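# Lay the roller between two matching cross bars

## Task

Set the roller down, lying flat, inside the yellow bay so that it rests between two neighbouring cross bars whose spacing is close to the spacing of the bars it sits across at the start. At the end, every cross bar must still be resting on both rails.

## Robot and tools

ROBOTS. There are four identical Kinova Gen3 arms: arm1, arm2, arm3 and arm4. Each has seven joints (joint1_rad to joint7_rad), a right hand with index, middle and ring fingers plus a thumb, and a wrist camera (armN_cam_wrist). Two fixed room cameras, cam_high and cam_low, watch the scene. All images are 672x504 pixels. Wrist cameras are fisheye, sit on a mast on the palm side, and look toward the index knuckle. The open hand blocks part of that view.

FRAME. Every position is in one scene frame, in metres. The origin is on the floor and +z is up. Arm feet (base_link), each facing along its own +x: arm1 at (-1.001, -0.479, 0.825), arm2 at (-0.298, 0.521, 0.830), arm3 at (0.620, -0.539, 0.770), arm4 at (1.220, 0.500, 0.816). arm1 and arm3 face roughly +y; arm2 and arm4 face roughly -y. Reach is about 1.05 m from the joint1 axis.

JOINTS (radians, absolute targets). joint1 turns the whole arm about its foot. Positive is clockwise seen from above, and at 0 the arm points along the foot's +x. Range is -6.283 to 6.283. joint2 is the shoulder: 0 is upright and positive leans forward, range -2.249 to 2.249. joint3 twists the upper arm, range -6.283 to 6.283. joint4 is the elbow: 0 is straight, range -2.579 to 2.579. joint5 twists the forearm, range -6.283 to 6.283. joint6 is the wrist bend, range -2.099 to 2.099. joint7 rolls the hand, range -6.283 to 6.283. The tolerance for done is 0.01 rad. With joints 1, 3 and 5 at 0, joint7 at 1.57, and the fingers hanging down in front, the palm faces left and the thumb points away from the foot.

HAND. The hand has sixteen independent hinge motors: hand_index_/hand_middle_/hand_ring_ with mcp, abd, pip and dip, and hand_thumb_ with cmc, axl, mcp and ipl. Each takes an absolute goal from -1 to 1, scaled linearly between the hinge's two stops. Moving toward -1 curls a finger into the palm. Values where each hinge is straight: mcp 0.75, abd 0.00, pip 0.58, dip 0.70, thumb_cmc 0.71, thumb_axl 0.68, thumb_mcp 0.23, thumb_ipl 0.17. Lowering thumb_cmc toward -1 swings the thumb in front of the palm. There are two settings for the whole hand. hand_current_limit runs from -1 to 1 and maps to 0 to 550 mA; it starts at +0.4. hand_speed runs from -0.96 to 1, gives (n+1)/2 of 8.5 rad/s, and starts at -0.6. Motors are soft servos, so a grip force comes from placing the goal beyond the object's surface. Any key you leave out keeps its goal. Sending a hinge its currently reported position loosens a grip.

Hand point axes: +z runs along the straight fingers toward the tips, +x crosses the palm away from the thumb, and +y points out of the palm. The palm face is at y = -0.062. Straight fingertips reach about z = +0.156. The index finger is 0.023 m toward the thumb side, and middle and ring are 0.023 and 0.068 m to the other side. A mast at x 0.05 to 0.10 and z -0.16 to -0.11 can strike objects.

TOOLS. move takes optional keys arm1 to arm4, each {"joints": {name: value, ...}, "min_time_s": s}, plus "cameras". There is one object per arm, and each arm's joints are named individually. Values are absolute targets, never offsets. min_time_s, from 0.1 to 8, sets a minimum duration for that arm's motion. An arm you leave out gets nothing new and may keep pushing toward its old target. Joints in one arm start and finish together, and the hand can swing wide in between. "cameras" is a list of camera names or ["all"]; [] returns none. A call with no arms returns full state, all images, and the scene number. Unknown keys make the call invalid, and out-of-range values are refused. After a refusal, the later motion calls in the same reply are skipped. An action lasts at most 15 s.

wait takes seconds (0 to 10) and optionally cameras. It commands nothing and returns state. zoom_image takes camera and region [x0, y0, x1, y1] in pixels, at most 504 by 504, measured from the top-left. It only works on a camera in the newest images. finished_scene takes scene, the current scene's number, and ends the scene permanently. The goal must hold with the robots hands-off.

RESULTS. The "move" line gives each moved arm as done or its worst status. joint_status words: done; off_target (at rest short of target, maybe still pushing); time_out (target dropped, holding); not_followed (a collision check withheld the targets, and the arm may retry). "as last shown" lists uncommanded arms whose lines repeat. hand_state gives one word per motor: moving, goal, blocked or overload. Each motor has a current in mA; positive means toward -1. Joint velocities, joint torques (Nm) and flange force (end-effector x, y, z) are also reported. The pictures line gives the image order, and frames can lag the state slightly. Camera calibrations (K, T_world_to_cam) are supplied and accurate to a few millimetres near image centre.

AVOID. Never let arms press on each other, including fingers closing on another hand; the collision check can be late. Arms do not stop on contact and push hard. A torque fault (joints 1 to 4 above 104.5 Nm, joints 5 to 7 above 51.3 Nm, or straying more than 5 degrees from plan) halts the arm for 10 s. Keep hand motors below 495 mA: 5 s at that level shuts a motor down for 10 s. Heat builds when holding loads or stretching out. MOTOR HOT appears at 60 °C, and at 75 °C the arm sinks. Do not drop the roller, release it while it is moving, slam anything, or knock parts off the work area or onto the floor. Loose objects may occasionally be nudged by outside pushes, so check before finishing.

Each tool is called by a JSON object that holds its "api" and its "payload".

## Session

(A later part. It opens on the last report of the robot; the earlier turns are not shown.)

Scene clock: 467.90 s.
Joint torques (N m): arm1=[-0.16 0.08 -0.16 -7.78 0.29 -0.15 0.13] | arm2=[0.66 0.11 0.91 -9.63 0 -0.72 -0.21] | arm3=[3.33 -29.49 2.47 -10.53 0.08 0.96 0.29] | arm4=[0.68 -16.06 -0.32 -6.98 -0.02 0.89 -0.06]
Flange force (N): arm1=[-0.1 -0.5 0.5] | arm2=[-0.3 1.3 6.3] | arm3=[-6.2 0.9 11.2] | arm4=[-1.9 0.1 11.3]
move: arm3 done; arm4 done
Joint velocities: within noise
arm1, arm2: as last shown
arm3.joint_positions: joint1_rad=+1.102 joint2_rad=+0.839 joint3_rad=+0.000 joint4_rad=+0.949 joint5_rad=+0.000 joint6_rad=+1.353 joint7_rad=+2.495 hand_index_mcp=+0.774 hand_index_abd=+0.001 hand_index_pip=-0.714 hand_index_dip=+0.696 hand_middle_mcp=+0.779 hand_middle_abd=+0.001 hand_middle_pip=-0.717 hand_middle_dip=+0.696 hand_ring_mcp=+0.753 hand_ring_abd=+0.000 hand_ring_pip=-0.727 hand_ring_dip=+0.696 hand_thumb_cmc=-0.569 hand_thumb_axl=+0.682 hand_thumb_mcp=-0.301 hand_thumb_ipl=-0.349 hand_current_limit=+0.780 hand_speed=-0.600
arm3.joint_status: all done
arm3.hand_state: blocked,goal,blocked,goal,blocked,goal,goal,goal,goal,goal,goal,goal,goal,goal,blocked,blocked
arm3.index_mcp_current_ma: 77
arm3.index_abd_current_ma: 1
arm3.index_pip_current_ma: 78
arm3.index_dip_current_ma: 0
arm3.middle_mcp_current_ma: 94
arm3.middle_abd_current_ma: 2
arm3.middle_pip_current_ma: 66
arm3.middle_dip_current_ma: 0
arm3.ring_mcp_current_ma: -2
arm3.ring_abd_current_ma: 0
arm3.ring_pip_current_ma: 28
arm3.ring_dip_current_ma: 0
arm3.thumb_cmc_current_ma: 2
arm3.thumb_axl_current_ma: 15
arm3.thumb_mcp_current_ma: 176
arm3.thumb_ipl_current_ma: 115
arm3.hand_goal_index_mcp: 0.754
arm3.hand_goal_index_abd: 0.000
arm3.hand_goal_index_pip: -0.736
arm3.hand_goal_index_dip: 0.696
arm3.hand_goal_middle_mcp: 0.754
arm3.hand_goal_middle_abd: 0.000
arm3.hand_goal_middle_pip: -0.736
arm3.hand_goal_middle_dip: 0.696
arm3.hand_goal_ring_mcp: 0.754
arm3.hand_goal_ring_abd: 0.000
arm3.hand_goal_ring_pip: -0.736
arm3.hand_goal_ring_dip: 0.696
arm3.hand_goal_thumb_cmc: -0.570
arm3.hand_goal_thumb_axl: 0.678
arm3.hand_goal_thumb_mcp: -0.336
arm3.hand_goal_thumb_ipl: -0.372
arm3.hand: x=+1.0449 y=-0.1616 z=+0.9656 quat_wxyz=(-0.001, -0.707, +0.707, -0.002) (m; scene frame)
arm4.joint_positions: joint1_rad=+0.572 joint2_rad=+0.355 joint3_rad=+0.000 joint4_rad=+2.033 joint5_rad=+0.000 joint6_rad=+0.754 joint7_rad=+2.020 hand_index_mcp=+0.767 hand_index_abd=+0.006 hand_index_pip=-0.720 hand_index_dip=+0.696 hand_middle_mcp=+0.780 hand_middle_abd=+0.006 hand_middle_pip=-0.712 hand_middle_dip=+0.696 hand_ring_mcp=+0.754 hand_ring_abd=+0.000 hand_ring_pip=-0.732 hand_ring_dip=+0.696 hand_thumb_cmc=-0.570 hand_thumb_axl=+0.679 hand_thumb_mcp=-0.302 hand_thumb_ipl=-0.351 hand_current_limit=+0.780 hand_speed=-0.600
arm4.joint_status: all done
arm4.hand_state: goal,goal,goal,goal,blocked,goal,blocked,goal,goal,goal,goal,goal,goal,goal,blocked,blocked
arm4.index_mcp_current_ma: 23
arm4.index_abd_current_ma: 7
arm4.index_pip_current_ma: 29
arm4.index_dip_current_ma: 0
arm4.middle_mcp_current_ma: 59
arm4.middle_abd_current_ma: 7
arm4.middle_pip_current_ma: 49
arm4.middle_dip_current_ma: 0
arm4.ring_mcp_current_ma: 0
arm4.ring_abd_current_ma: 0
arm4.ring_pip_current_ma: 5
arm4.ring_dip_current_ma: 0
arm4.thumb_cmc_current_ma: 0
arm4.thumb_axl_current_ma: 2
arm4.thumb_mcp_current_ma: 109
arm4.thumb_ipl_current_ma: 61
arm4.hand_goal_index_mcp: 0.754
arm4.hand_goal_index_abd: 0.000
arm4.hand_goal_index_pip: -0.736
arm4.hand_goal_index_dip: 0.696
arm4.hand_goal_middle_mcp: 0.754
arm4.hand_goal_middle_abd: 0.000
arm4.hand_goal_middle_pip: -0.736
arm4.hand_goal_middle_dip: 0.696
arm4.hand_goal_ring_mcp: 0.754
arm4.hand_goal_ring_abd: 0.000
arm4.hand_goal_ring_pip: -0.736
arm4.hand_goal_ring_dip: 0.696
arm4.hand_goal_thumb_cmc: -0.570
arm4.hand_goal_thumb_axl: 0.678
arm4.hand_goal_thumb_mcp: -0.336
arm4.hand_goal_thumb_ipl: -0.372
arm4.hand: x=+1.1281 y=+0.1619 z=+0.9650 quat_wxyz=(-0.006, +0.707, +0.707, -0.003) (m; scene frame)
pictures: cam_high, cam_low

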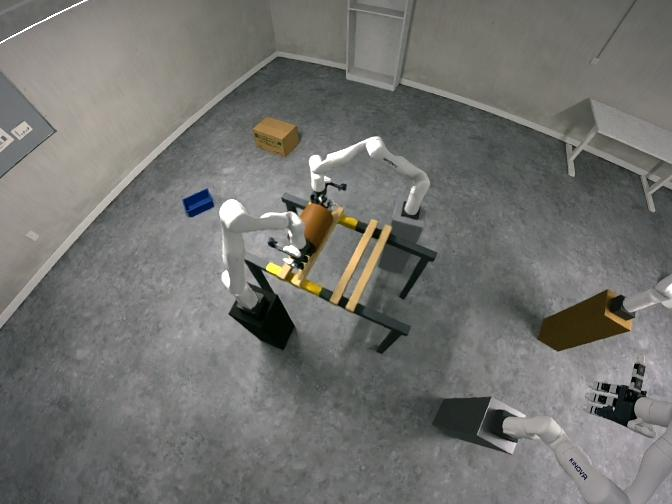

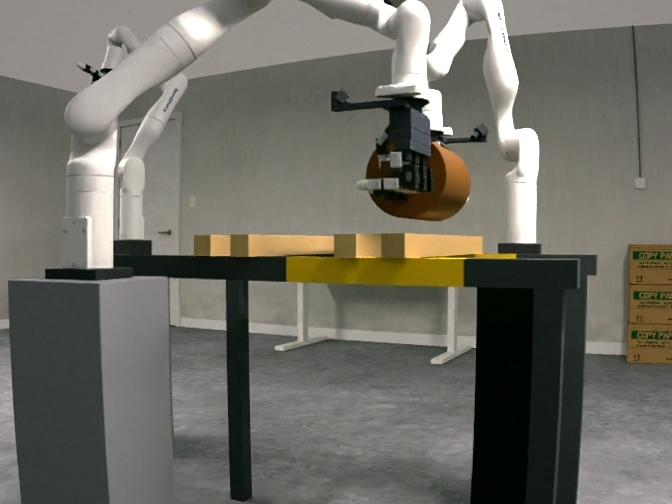

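{"api": "move", "payload": {"arm3": {"joints":{"joint2_rad":0.8729,"joint4_rad":1.0248,"joint6_rad":1.2439},"min_time_s":3}, "arm4": {"joints":{"joint2_rad":0.4492,"joint4_rad":2.0877,"joint6_rad":0.6047},"min_time_s":3}, "cameras": ["cam_low"]}}

{"api": "zoom_image", "payload": {"camera": "cam_low", "region": [280, 120, 500, 280]}}

Scene clock: 481.87 s.
Joint torques (N m): arm1=[-0.2 0.14 -0.16 -7.79 0.32 -0.15 0.13] | arm2=[0.68 0.15 0.89 -9.61 -0.03 -0.7 -0.23] | arm3=[1.69 -21.65 1.27 -7.29 -0.46 0.01 0.13] | arm4=[0.02 -11.81 -0.81 -4.59 -0.26 -0.01 -0.15]
Flange force (N): arm1=[0.0 -0.4 0.6] | arm2=[-0.2 1.2 6.3] | arm3=[-2.3 1.4 -2.3] | arm4=[1.7 0.2 -3.7]
move: arm3 done; arm4 done
Joint velocities: within noise
arm1, arm2: as last shown
arm3.joint_positions: joint1_rad=+1.102 joint2_rad=+0.873 joint3_rad=+0.000 joint4_rad=+1.025 joint5_rad=+0.000 joint6_rad=+1.244 joint7_rad=+2.495 hand_index_mcp=+0.759 hand_index_abd=+0.001 hand_index_pip=-0.728 hand_index_dip=+0.696 hand_middle_mcp=+0.760 hand_middle_abd=+0.001 hand_middle_pip=-0.729 hand_middle_dip=+0.696 hand_ring_mcp=+0.753 hand_ring_abd=+0.000 hand_ring_pip=-0.727 hand_ring_dip=+0.696 hand_thumb_cmc=-0.569 hand_thumb_axl=+0.679 hand_thumb_mcp=-0.301 hand_thumb_ipl=-0.349 hand_current_limit=+0.780 hand_speed=-0.600
arm3.joint_status: all done
arm3.hand_state: goal,goal,goal,goal,goal,goal,goal,goal,goal,goal,goal,goal,goal,goal,blocked,blocked
arm3.index_mcp_current_ma: 15
arm3.index_abd_current_ma: 1
arm3.index_pip_current_ma: 24
arm3.index_dip_current_ma: 0
arm3.middle_mcp_current_ma: 20
arm3.middle_abd_current_ma: 2
arm3.middle_pip_current_ma: 22
arm3.middle_dip_current_ma: 0
arm3.ring_mcp_current_ma: -2
arm3.ring_abd_current_ma: 0
arm3.ring_pip_current_ma: 28
arm3.ring_dip_current_ma: 0
arm3.thumb_cmc_current_ma: 2
arm3.thumb_axl_current_ma: 5
arm3.thumb_mcp_current_ma: 176
arm3.thumb_ipl_current_ma: 113
arm3.hand_goal_index_mcp: 0.754
arm3.hand_goal_index_abd: 0.000
arm3.hand_goal_index_pip: -0.736
arm3.hand_goal_index_dip: 0.696
arm3.hand_goal_middle_mcp: 0.754
arm3.hand_goal_middle_abd: 0.000
arm3.hand_goal_middle_pip: -0.736
arm3.hand_goal_middle_dip: 0.696
arm3.hand_goal_ring_mcp: 0.754
arm3.hand_goal_ring_abd: 0.000
arm3.hand_goal_ring_pip: -0.736
arm3.hand_goal_ring_dip: 0.696
arm3.hand_goal_thumb_cmc: -0.570
arm3.hand_goal_thumb_axl: 0.678
arm3.hand_goal_thumb_mcp: -0.336
arm3.hand_goal_thumb_ipl: -0.372
arm3.hand: x=+1.0450 y=-0.1617 z=+0.9220 quat_wxyz=(-0.001, -0.707, +0.707, -0.002) (m; scene frame)
arm4.joint_positions: joint1_rad=+0.572 joint2_rad=+0.449 joint3_rad=+0.000 joint4_rad=+2.088 joint5_rad=+0.000 joint6_rad=+0.605 joint7_rad=+2.020 hand_index_mcp=+0.759 hand_index_abd=+0.003 hand_index_pip=-0.727 hand_index_dip=+0.696 hand_middle_mcp=+0.765 hand_middle_abd=+0.001 hand_middle_pip=-0.728 hand_middle_dip=+0.696 hand_ring_mcp=+0.754 hand_ring_abd=+0.000 hand_ring_pip=-0.732 hand_ring_dip=+0.696 hand_thumb_cmc=-0.570 hand_thumb_axl=+0.681 hand_thumb_mcp=-0.300 hand_thumb_ipl=-0.351 hand_current_limit=+0.780 hand_speed=-0.600
arm4.joint_status: all done
arm4.hand_state: goal,goal,goal,goal,goal,goal,goal,goal,goal,goal,goal,goal,goal,goal,blocked,blocked
arm4.index_mcp_current_ma: 6
arm4.index_abd_current_ma: 3
arm4.index_pip_current_ma: 13
arm4.index_dip_current_ma: 0
arm4.middle_mcp_current_ma: 20
arm4.middle_abd_current_ma: 1
arm4.middle_pip_current_ma: 11
arm4.middle_dip_current_ma: 0
arm4.ring_mcp_current_ma: 0
arm4.ring_abd_current_ma: 0
arm4.ring_pip_current_ma: 5
arm4.ring_dip_current_ma: 0
arm4.thumb_cmc_current_ma: 0
arm4.thumb_axl_current_ma: 3
arm4.thumb_mcp_current_ma: 122
arm4.thumb_ipl_current_ma: 61
arm4.hand_goal_index_mcp: 0.754
arm4.hand_goal_index_abd: 0.000
arm4.hand_goal_index_pip: -0.736
arm4.hand_goal_index_dip: 0.696
arm4.hand_goal_middle_mcp: 0.754
arm4.hand_goal_middle_abd: 0.000
arm4.hand_goal_middle_pip: -0.736
arm4.hand_goal_middle_dip: 0.696
arm4.hand_goal_ring_mcp: 0.754
arm4.hand_goal_ring_abd: 0.000
arm4.hand_goal_ring_pip: -0.736
arm4.hand_goal_ring_dip: 0.696
arm4.hand_goal_thumb_cmc: -0.570
arm4.hand_goal_thumb_axl: 0.678
arm4.hand_goal_thumb_mcp: -0.336
arm4.hand_goal_thumb_ipl: -0.372
arm4.hand: x=+1.1275 y=+0.1621 z=+0.9200 quat_wxyz=(-0.006, +0.707, +0.707, -0.003) (m; scene frame)
pictures: cam_low

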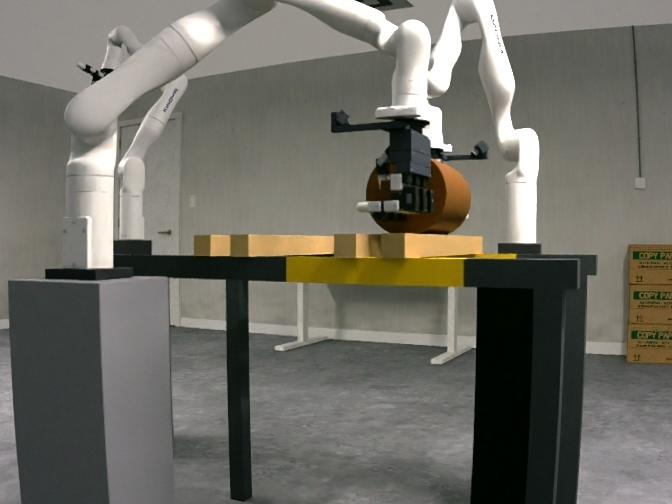

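Scaled by 2.291 from the camera's 672x504 image, which has a finer 960x720 frame.

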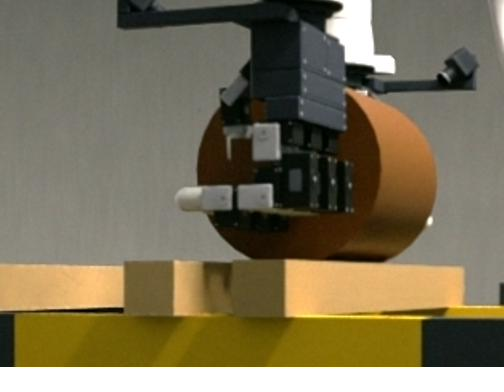

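{"api": "move", "payload": {"arm3": {"joints":{"joint2_rad":0.8864,"joint4_rad":1.0455,"joint6_rad":1.2098,"hand_thumb_mcp":0.226,"hand_thumb_ipl":0.168},"min_time_s":1.5}, "arm4": {"joints":{"joint2_rad":0.4814,"joint4_rad":2.1016,"joint6_rad":0.5586,"hand_thumb_mcp":0.226,"hand_thumb_ipl":0.168},"min_time_s":1.5}, "cameras": ["cam_low"]}}

{"api": "move", "payload": {"arm3": {"joints":{"joint1_rad":1.2557,"joint2_rad":0.7585,"joint4_rad":1.3114,"joint6_rad":1.0717,"joint7_rad":2.6485},"min_time_s":2.5}, "arm4": {"joints":{"joint1_rad":0.7461,"joint2_rad":0.3575,"joint4_rad":2.3744,"joint6_rad":0.4097,"joint7_rad":2.1941},"min_time_s":2.5}, "cameras": ["cam_low","cam_high"]}}

{"api": "zoom_image", "payload": {"camera": "cam_low", "region": [280, 120, 500, 280]}}

{"api": "zoom_image", "payload": {"camera": "cam_high", "region": [250, 180, 400, 320]}}

Scene clock: 496.37 s.
Joint torques (N m): arm1=[-0.22 0.15 -0.18 -7.78 0.26 -0.14 0.14] | arm2=[0.62 0.14 0.93 -9.66 -0.04 -0.71 -0.25] | arm3=[1.23 -23.42 0.77 -7.74 -0.81 0.34 0.26] | arm4=[-0.29 -12.86 -1.09 -4.67 -0.28 0.05 -0.09]
Flange force (N): arm1=[0.0 -0.5 0.6] | arm2=[-0.2 1.3 6.4] | arm3=[-2.2 0.6 0.9] | arm4=[2.0 -0.4 -1.3]
move: arm3 done; arm4 done
Joint velocities: within noise
arm1, arm2: as last shown
arm3.joint_positions: joint1_rad=+1.102 joint2_rad=+0.886 joint3_rad=+0.000 joint4_rad=+1.045 joint5_rad=+0.000 joint6_rad=+1.210 joint7_rad=+2.495 hand_index_mcp=+0.759 hand_index_abd=+0.001 hand_index_pip=-0.728 hand_index_dip=+0.696 hand_middle_mcp=+0.760 hand_middle_abd=+0.001 hand_middle_pip=-0.729 hand_middle_dip=+0.696 hand_ring_mcp=+0.753 hand_ring_abd=+0.000 hand_ring_pip=-0.727 hand_ring_dip=+0.696 hand_thumb_cmc=-0.569 hand_thumb_axl=+0.679 hand_thumb_mcp=+0.215 hand_thumb_ipl=+0.164 hand_current_limit=+0.780 hand_speed=-0.600
arm3.joint_status: all done
arm3.hand_state: goal,goal,goal,goal,goal,goal,goal,goal,goal,goal,goal,goal,goal,goal,goal,goal
arm3.index_mcp_current_ma: 15
arm3.index_abd_current_ma: 1
arm3.index_pip_current_ma: 24
arm3.index_dip_current_ma: 0
arm3.middle_mcp_current_ma: 18
arm3.middle_abd_current_ma: 2
arm3.middle_pip_current_ma: 22
arm3.middle_dip_current_ma: 0
arm3.ring_mcp_current_ma: -2
arm3.ring_abd_current_ma: 0
arm3.ring_pip_current_ma: 28
arm3.ring_dip_current_ma: 0
arm3.thumb_cmc_current_ma: 2
arm3.thumb_axl_current_ma: 5
arm3.thumb_mcp_current_ma: -47
arm3.thumb_ipl_current_ma: -17
arm3.hand_goal_index_mcp: 0.754
arm3.hand_goal_index_abd: 0.000
arm3.hand_goal_index_pip: -0.736
arm3.hand_goal_index_dip: 0.696
arm3.hand_goal_middle_mcp: 0.754
arm3.hand_goal_middle_abd: 0.000
arm3.hand_goal_middle_pip: -0.736
arm3.hand_goal_middle_dip: 0.696
arm3.hand_goal_ring_mcp: 0.754
arm3.hand_goal_ring_abd: 0.000
arm3.hand_goal_ring_pip: -0.736
arm3.hand_goal_ring_dip: 0.696
arm3.hand_goal_thumb_cmc: -0.570
arm3.hand_goal_thumb_axl: 0.678
arm3.hand_goal_thumb_mcp: 0.226
arm3.hand_goal_thumb_ipl: 0.168
arm3.hand: x=+1.0450 y=-0.1618 z=+0.9075 quat_wxyz=(-0.001, -0.707, +0.707, -0.002) (m; scene frame)
arm4.joint_positions: joint1_rad=+0.572 joint2_rad=+0.481 joint3_rad=+0.000 joint4_rad=+2.102 joint5_rad=+0.000 joint6_rad=+0.559 joint7_rad=+2.020 hand_index_mcp=+0.759 hand_index_abd=+0.003 hand_index_pip=-0.727 hand_index_dip=+0.696 hand_middle_mcp=+0.759 hand_middle_abd=+0.001 hand_middle_pip=-0.728 hand_middle_dip=+0.696 hand_ring_mcp=+0.754 hand_ring_abd=+0.000 hand_ring_pip=-0.732 hand_ring_dip=+0.696 hand_thumb_cmc=-0.570 hand_thumb_axl=+0.681 hand_thumb_mcp=+0.215 hand_thumb_ipl=+0.164 hand_current_limit=+0.780 hand_speed=-0.600
arm4.joint_status: all done
arm4.hand_state: goal,goal,goal,goal,goal,goal,goal,goal,goal,goal,goal,goal,goal,goal,goal,goal
arm4.index_mcp_current_ma: 6
arm4.index_abd_current_ma: 3
arm4.index_pip_current_ma: 13
arm4.index_dip_current_ma: 0
arm4.middle_mcp_current_ma: 6
arm4.middle_abd_current_ma: 1
arm4.middle_pip_current_ma: 11
arm4.middle_dip_current_ma: 0
arm4.ring_mcp_current_ma: 0
arm4.ring_abd_current_ma: 0
arm4.ring_pip_current_ma: 5
arm4.ring_dip_current_ma: 0
arm4.thumb_cmc_current_ma: 0
arm4.thumb_axl_current_ma: 3
arm4.thumb_mcp_current_ma: -25
arm4.thumb_ipl_current_ma: -7
arm4.hand_goal_index_mcp: 0.754
arm4.hand_goal_index_abd: 0.000
arm4.hand_goal_index_pip: -0.736
arm4.hand_goal_index_dip: 0.696
arm4.hand_goal_middle_mcp: 0.754
arm4.hand_goal_middle_abd: 0.000
arm4.hand_goal_middle_pip: -0.736
arm4.hand_goal_middle_dip: 0.696
arm4.hand_goal_ring_mcp: 0.754
arm4.hand_goal_ring_abd: 0.000
arm4.hand_goal_ring_pip: -0.736
arm4.hand_goal_ring_dip: 0.696
arm4.hand_goal_thumb_cmc: -0.570
arm4.hand_goal_thumb_axl: 0.678
arm4.hand_goal_thumb_mcp: 0.226
arm4.hand_goal_thumb_ipl: 0.168
arm4.hand: x=+1.1274 y=+0.1621 z=+0.9060 quat_wxyz=(-0.006, +0.707, +0.707, -0.003) (m; scene frame)
pictures: cam_low

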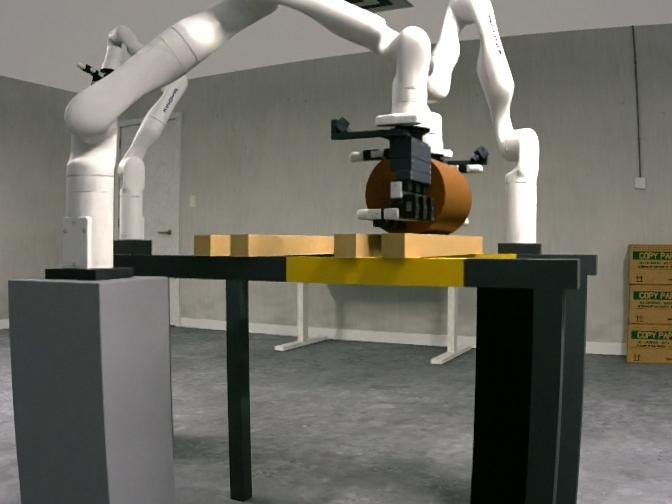

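Scene clock: 499.20 s.
Joint torques (N m): arm1=[-0.22 0.13 -0.13 -7.75 0.31 -0.11 0.13] | arm2=[0.56 0.21 0.86 -9.63 -0.08 -0.71 -0.23] | arm3=[1.18 -21.19 0.78 -7.28 -0.75 0.36 0.28] | arm4=[-0.32 -9.75 -1.18 -3.6 -0.3 0.04 -0.09]
Flange force (N): arm1=[-0.1 -0.3 0.6] | arm2=[0.0 1.2 6.4] | arm3=[-2.3 0.7 1.0] | arm4=[2.0 -0.6 -1.0]
move: arm3 done; arm4 done
Joint velocities: within noise
arm1.joint_positions: joint1_rad=+0.180 joint2_rad=-0.412 joint3_rad=-0.124 joint4_rad=+1.502 joint5_rad=+0.011 joint6_rad=+2.019 joint7_rad=+1.758 hand_index_mcp=+0.753 hand_index_abd=+0.000 hand_index_pip=+0.577 hand_index_dip=+0.696 hand_middle_mcp=+0.753 hand_middle_abd=+0.000 hand_middle_pip=+0.577 hand_middle_dip=+0.696 hand_ring_mcp=+0.753 hand_ring_abd=+0.000 hand_ring_pip=+0.577 hand_ring_dip=+0.696 hand_thumb_cmc=+0.714 hand_thumb_axl=+0.677 hand_thumb_mcp=+0.224 hand_thumb_ipl=+0.168 hand_current_limit=+0.400 hand_speed=-0.600
arm1.joint_status: not commanded
arm1.hand_state: goal,goal,goal,goal,goal,goal,goal,goal,goal,goal,goal,goal,goal,goal,goal,goal
arm1.index_mcp_current_ma: -2
arm1.index_abd_current_ma: 0
arm1.index_pip_current_ma: 2
arm1.index_dip_current_ma: 0
arm1.middle_mcp_current_ma: -2
arm1.middle_abd_current_ma: 0
arm1.middle_pip_current_ma: 2
arm1.middle_dip_current_ma: 0
arm1.ring_mcp_current_ma: -2
arm1.ring_abd_current_ma: 0
arm1.ring_pip_current_ma: 2
arm1.ring_dip_current_ma: 0
arm1.thumb_cmc_current_ma: 1
arm1.thumb_axl_current_ma: -2
arm1.thumb_mcp_current_ma: -7
arm1.thumb_ipl_current_ma: -1
arm1.hand_goal_index_mcp: 0.754
arm1.hand_goal_index_abd: 0.000
arm1.hand_goal_index_pip: 0.576
arm1.hand_goal_index_dip: 0.696
arm1.hand_goal_middle_mcp: 0.754
arm1.hand_goal_middle_abd: 0.000
arm1.hand_goal_middle_pip: 0.576
arm1.hand_goal_middle_dip: 0.696
arm1.hand_goal_ring_mcp: 0.754
arm1.hand_goal_ring_abd: 0.000
arm1.hand_goal_ring_pip: 0.576
arm1.hand_goal_ring_dip: 0.696
arm1.hand_goal_thumb_cmc: 0.714
arm1.hand_goal_thumb_axl: 0.678
arm1.hand_goal_thumb_mcp: 0.226
arm1.hand_goal_thumb_ipl: 0.168
arm1.hand: x=-1.0499 y=-0.3453 z=+1.3349 quat_wxyz=(+0.030, -0.715, +0.698, -0.013) (m; scene frame)
arm2.joint_positions: joint1_rad=+0.347 joint2_rad=-0.474 joint3_rad=-0.069 joint4_rad=+1.461 joint5_rad=-0.076 joint6_rad=+1.926 joint7_rad=+1.868 hand_index_mcp=+0.753 hand_index_abd=+0.000 hand_index_pip=+0.577 hand_index_dip=+0.696 hand_middle_mcp=+0.753 hand_middle_abd=+0.000 hand_middle_pip=+0.577 hand_middle_dip=+0.696 hand_ring_mcp=+0.753 hand_ring_abd=+0.000 hand_ring_pip=+0.577 hand_ring_dip=+0.696 hand_thumb_cmc=+0.714 hand_thumb_axl=+0.677 hand_thumb_mcp=+0.224 hand_thumb_ipl=+0.168 hand_current_limit=+0.400 hand_speed=-0.600
arm2.joint_status: not commanded
arm2.hand_state: goal,goal,goal,goal,goal,goal,goal,goal,goal,goal,goal,goal,goal,goal,goal,goal
arm2.index_mcp_current_ma: -4
arm2.index_abd_current_ma: 0
arm2.index_pip_current_ma: 3
arm2.index_dip_current_ma: 0
arm2.middle_mcp_current_ma: -4
arm2.middle_abd_current_ma: 0
arm2.middle_pip_current_ma: 3
arm2.middle_dip_current_ma: 0
arm2.ring_mcp_current_ma: -4
arm2.ring_abd_current_ma: 0
arm2.ring_pip_current_ma: 3
arm2.ring_dip_current_ma: 0
arm2.thumb_cmc_current_ma: 1
arm2.thumb_axl_current_ma: -4
arm2.thumb_mcp_current_ma: -14
arm2.thumb_ipl_current_ma: -2
arm2.hand_goal_index_mcp: 0.754
arm2.hand_goal_index_abd: 0.000
arm2.hand_goal_index_pip: 0.576
arm2.hand_goal_index_dip: 0.696
arm2.hand_goal_middle_mcp: 0.754
arm2.hand_goal_middle_abd: 0.000
arm2.hand_goal_middle_pip: 0.576
arm2.hand_goal_middle_dip: 0.696
arm2.hand_goal_ring_mcp: 0.754
arm2.hand_goal_ring_abd: 0.000
arm2.hand_goal_ring_pip: 0.576
arm2.hand_goal_ring_dip: 0.696
arm2.hand_goal_thumb_cmc: 0.714
arm2.hand_goal_thumb_axl: 0.678
arm2.hand_goal_thumb_mcp: 0.226
arm2.hand_goal_thumb_ipl: 0.168
arm2.hand: x=-0.2583 y=+0.3672 z=+1.3717 quat_wxyz=(+0.068, +0.710, +0.695, -0.093) (m; scene frame)
arm3.joint_positions: joint1_rad=+1.256 joint2_rad=+0.759 joint3_rad=+0.000 joint4_rad=+1.311 joint5_rad=+0.000 joint6_rad=+1.072 joint7_rad=+2.648 hand_index_mcp=+0.759 hand_index_abd=+0.001 hand_index_pip=-0.728 hand_index_dip=+0.696 hand_middle_mcp=+0.760 hand_middle_abd=+0.001 hand_middle_pip=-0.729 hand_middle_dip=+0.696 hand_ring_mcp=+0.753 hand_ring_abd=+0.000 hand_ring_pip=-0.727 hand_ring_dip=+0.696 hand_thumb_cmc=-0.569 hand_thumb_axl=+0.679 hand_thumb_mcp=+0.215 hand_thumb_ipl=+0.164 hand_current_limit=+0.780 hand_speed=-0.600
arm3.joint_status: all done
arm3.hand_state: goal,goal,goal,goal,goal,goal,goal,goal,goal,goal,goal,goal,goal,goal,goal,goal
arm3.index_mcp_current_ma: 15
arm3.index_abd_current_ma: 1
arm3.index_pip_current_ma: 23
arm3.index_dip_current_ma: 0
arm3.middle_mcp_current_ma: 18
arm3.middle_abd_current_ma: 2
arm3.middle_pip_current_ma: 22
arm3.middle_dip_current_ma: 0
arm3.ring_mcp_current_ma: -2
arm3.ring_abd_current_ma: 0
arm3.ring_pip_current_ma: 28
arm3.ring_dip_current_ma: 0
arm3.thumb_cmc_current_ma: 2
arm3.thumb_axl_current_ma: 5
arm3.thumb_mcp_current_ma: -47
arm3.thumb_ipl_current_ma: -17
arm3.hand_goal_index_mcp: 0.754
arm3.hand_goal_index_abd: 0.000
arm3.hand_goal_index_pip: -0.736
arm3.hand_goal_index_dip: 0.696
arm3.hand_goal_middle_mcp: 0.754
arm3.hand_goal_middle_abd: 0.000
arm3.hand_goal_middle_pip: -0.736
arm3.hand_goal_middle_dip: 0.696
arm3.hand_goal_ring_mcp: 0.754
arm3.hand_goal_ring_abd: 0.000
arm3.hand_goal_ring_pip: -0.736
arm3.hand_goal_ring_dip: 0.696
arm3.hand_goal_thumb_cmc: -0.570
arm3.hand_goal_thumb_axl: 0.678
arm3.hand_goal_thumb_mcp: 0.226
arm3.hand_goal_thumb_ipl: 0.168
arm3.hand: x=+1.0450 y=-0.2698 z=+0.9079 quat_wxyz=(-0.001, -0.707, +0.707, -0.002) (m; scene frame)
arm4.joint_positions: joint1_rad=+0.746 joint2_rad=+0.358 joint3_rad=+0.000 joint4_rad=+2.374 joint5_rad=+0.000 joint6_rad=+0.410 joint7_rad=+2.194 hand_index_mcp=+0.759 hand_index_abd=+0.003 hand_index_pip=-0.727 hand_index_dip=+0.696 hand_middle_mcp=+0.759 hand_middle_abd=+0.001 hand_middle_pip=-0.728 hand_middle_dip=+0.696 hand_ring_mcp=+0.754 hand_ring_abd=+0.000 hand_ring_pip=-0.732 hand_ring_dip=+0.696 hand_thumb_cmc=-0.570 hand_thumb_axl=+0.681 hand_thumb_mcp=+0.215 hand_thumb_ipl=+0.164 hand_current_limit=+0.780 hand_speed=-0.600
arm4.joint_status: all done
arm4.hand_state: goal,goal,goal,goal,goal,goal,goal,goal,goal,goal,goal,goal,goal,goal,goal,goal
arm4.index_mcp_current_ma: 6
arm4.index_abd_current_ma: 3
arm4.index_pip_current_ma: 13
arm4.index_dip_current_ma: 0
arm4.middle_mcp_current_ma: 6
arm4.middle_abd_current_ma: 1
arm4.middle_pip_current_ma: 11
arm4.middle_dip_current_ma: 0
arm4.ring_mcp_current_ma: 0
arm4.ring_abd_current_ma: 0
arm4.ring_pip_current_ma: 5
arm4.ring_dip_current_ma: 0
arm4.thumb_cmc_current_ma: 0
arm4.thumb_axl_current_ma: 3
arm4.thumb_mcp_current_ma: -25
arm4.thumb_ipl_current_ma: -7
arm4.hand_goal_index_mcp: 0.754
arm4.hand_goal_index_abd: 0.000
arm4.hand_goal_index_pip: -0.736
arm4.hand_goal_index_dip: 0.696
arm4.hand_goal_middle_mcp: 0.754
arm4.hand_goal_middle_abd: 0.000
arm4.hand_goal_middle_pip: -0.736
arm4.hand_goal_middle_dip: 0.696
arm4.hand_goal_ring_mcp: 0.754
arm4.hand_goal_ring_abd: 0.000
arm4.hand_goal_ring_pip: -0.736
arm4.hand_goal_ring_dip: 0.696
arm4.hand_goal_thumb_cmc: -0.570
arm4.hand_goal_thumb_axl: 0.678
arm4.hand_goal_thumb_mcp: 0.226
arm4.hand_goal_thumb_ipl: 0.168
arm4.hand: x=+1.1273 y=+0.2702 z=+0.9058 quat_wxyz=(-0.006, +0.707, +0.707, -0.003) (m; scene frame)
pictures: cam_high, cam_low

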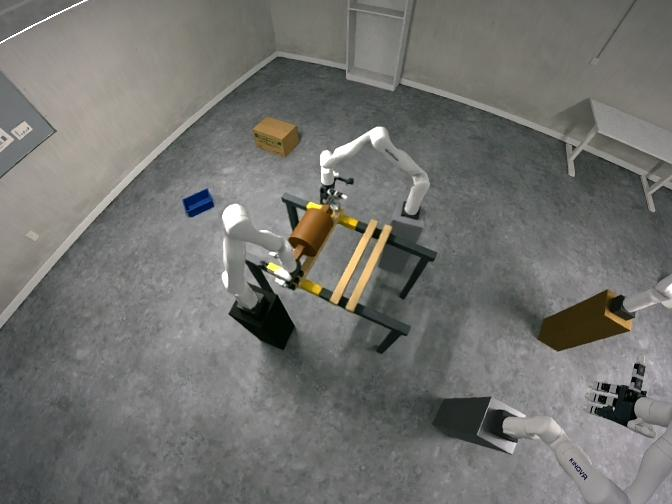

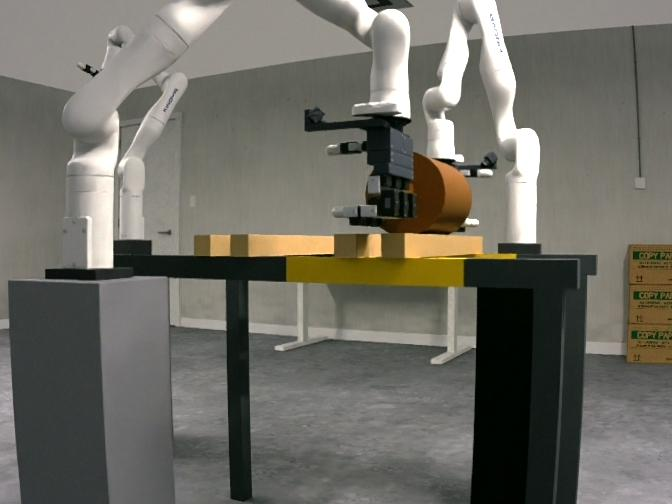

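Scaled by 2.291 from the camera's 672x504 image, which has a finer 960x720 frame.

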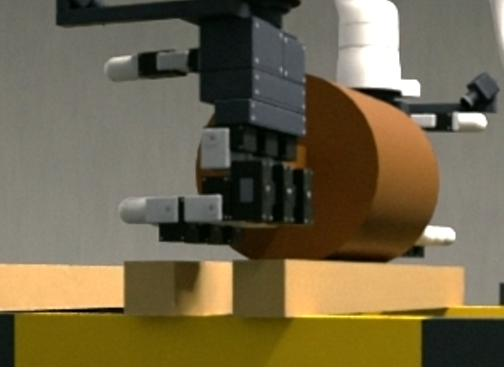

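Scaled by 3.360 from the camera's 672x504 image, which has a finer 960x720 frame.

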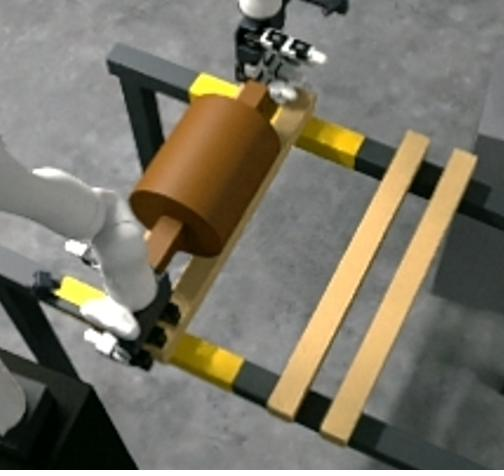

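{"api": "finished_scene", "payload": {"scene": 3}}

The scene is finished: the task was done.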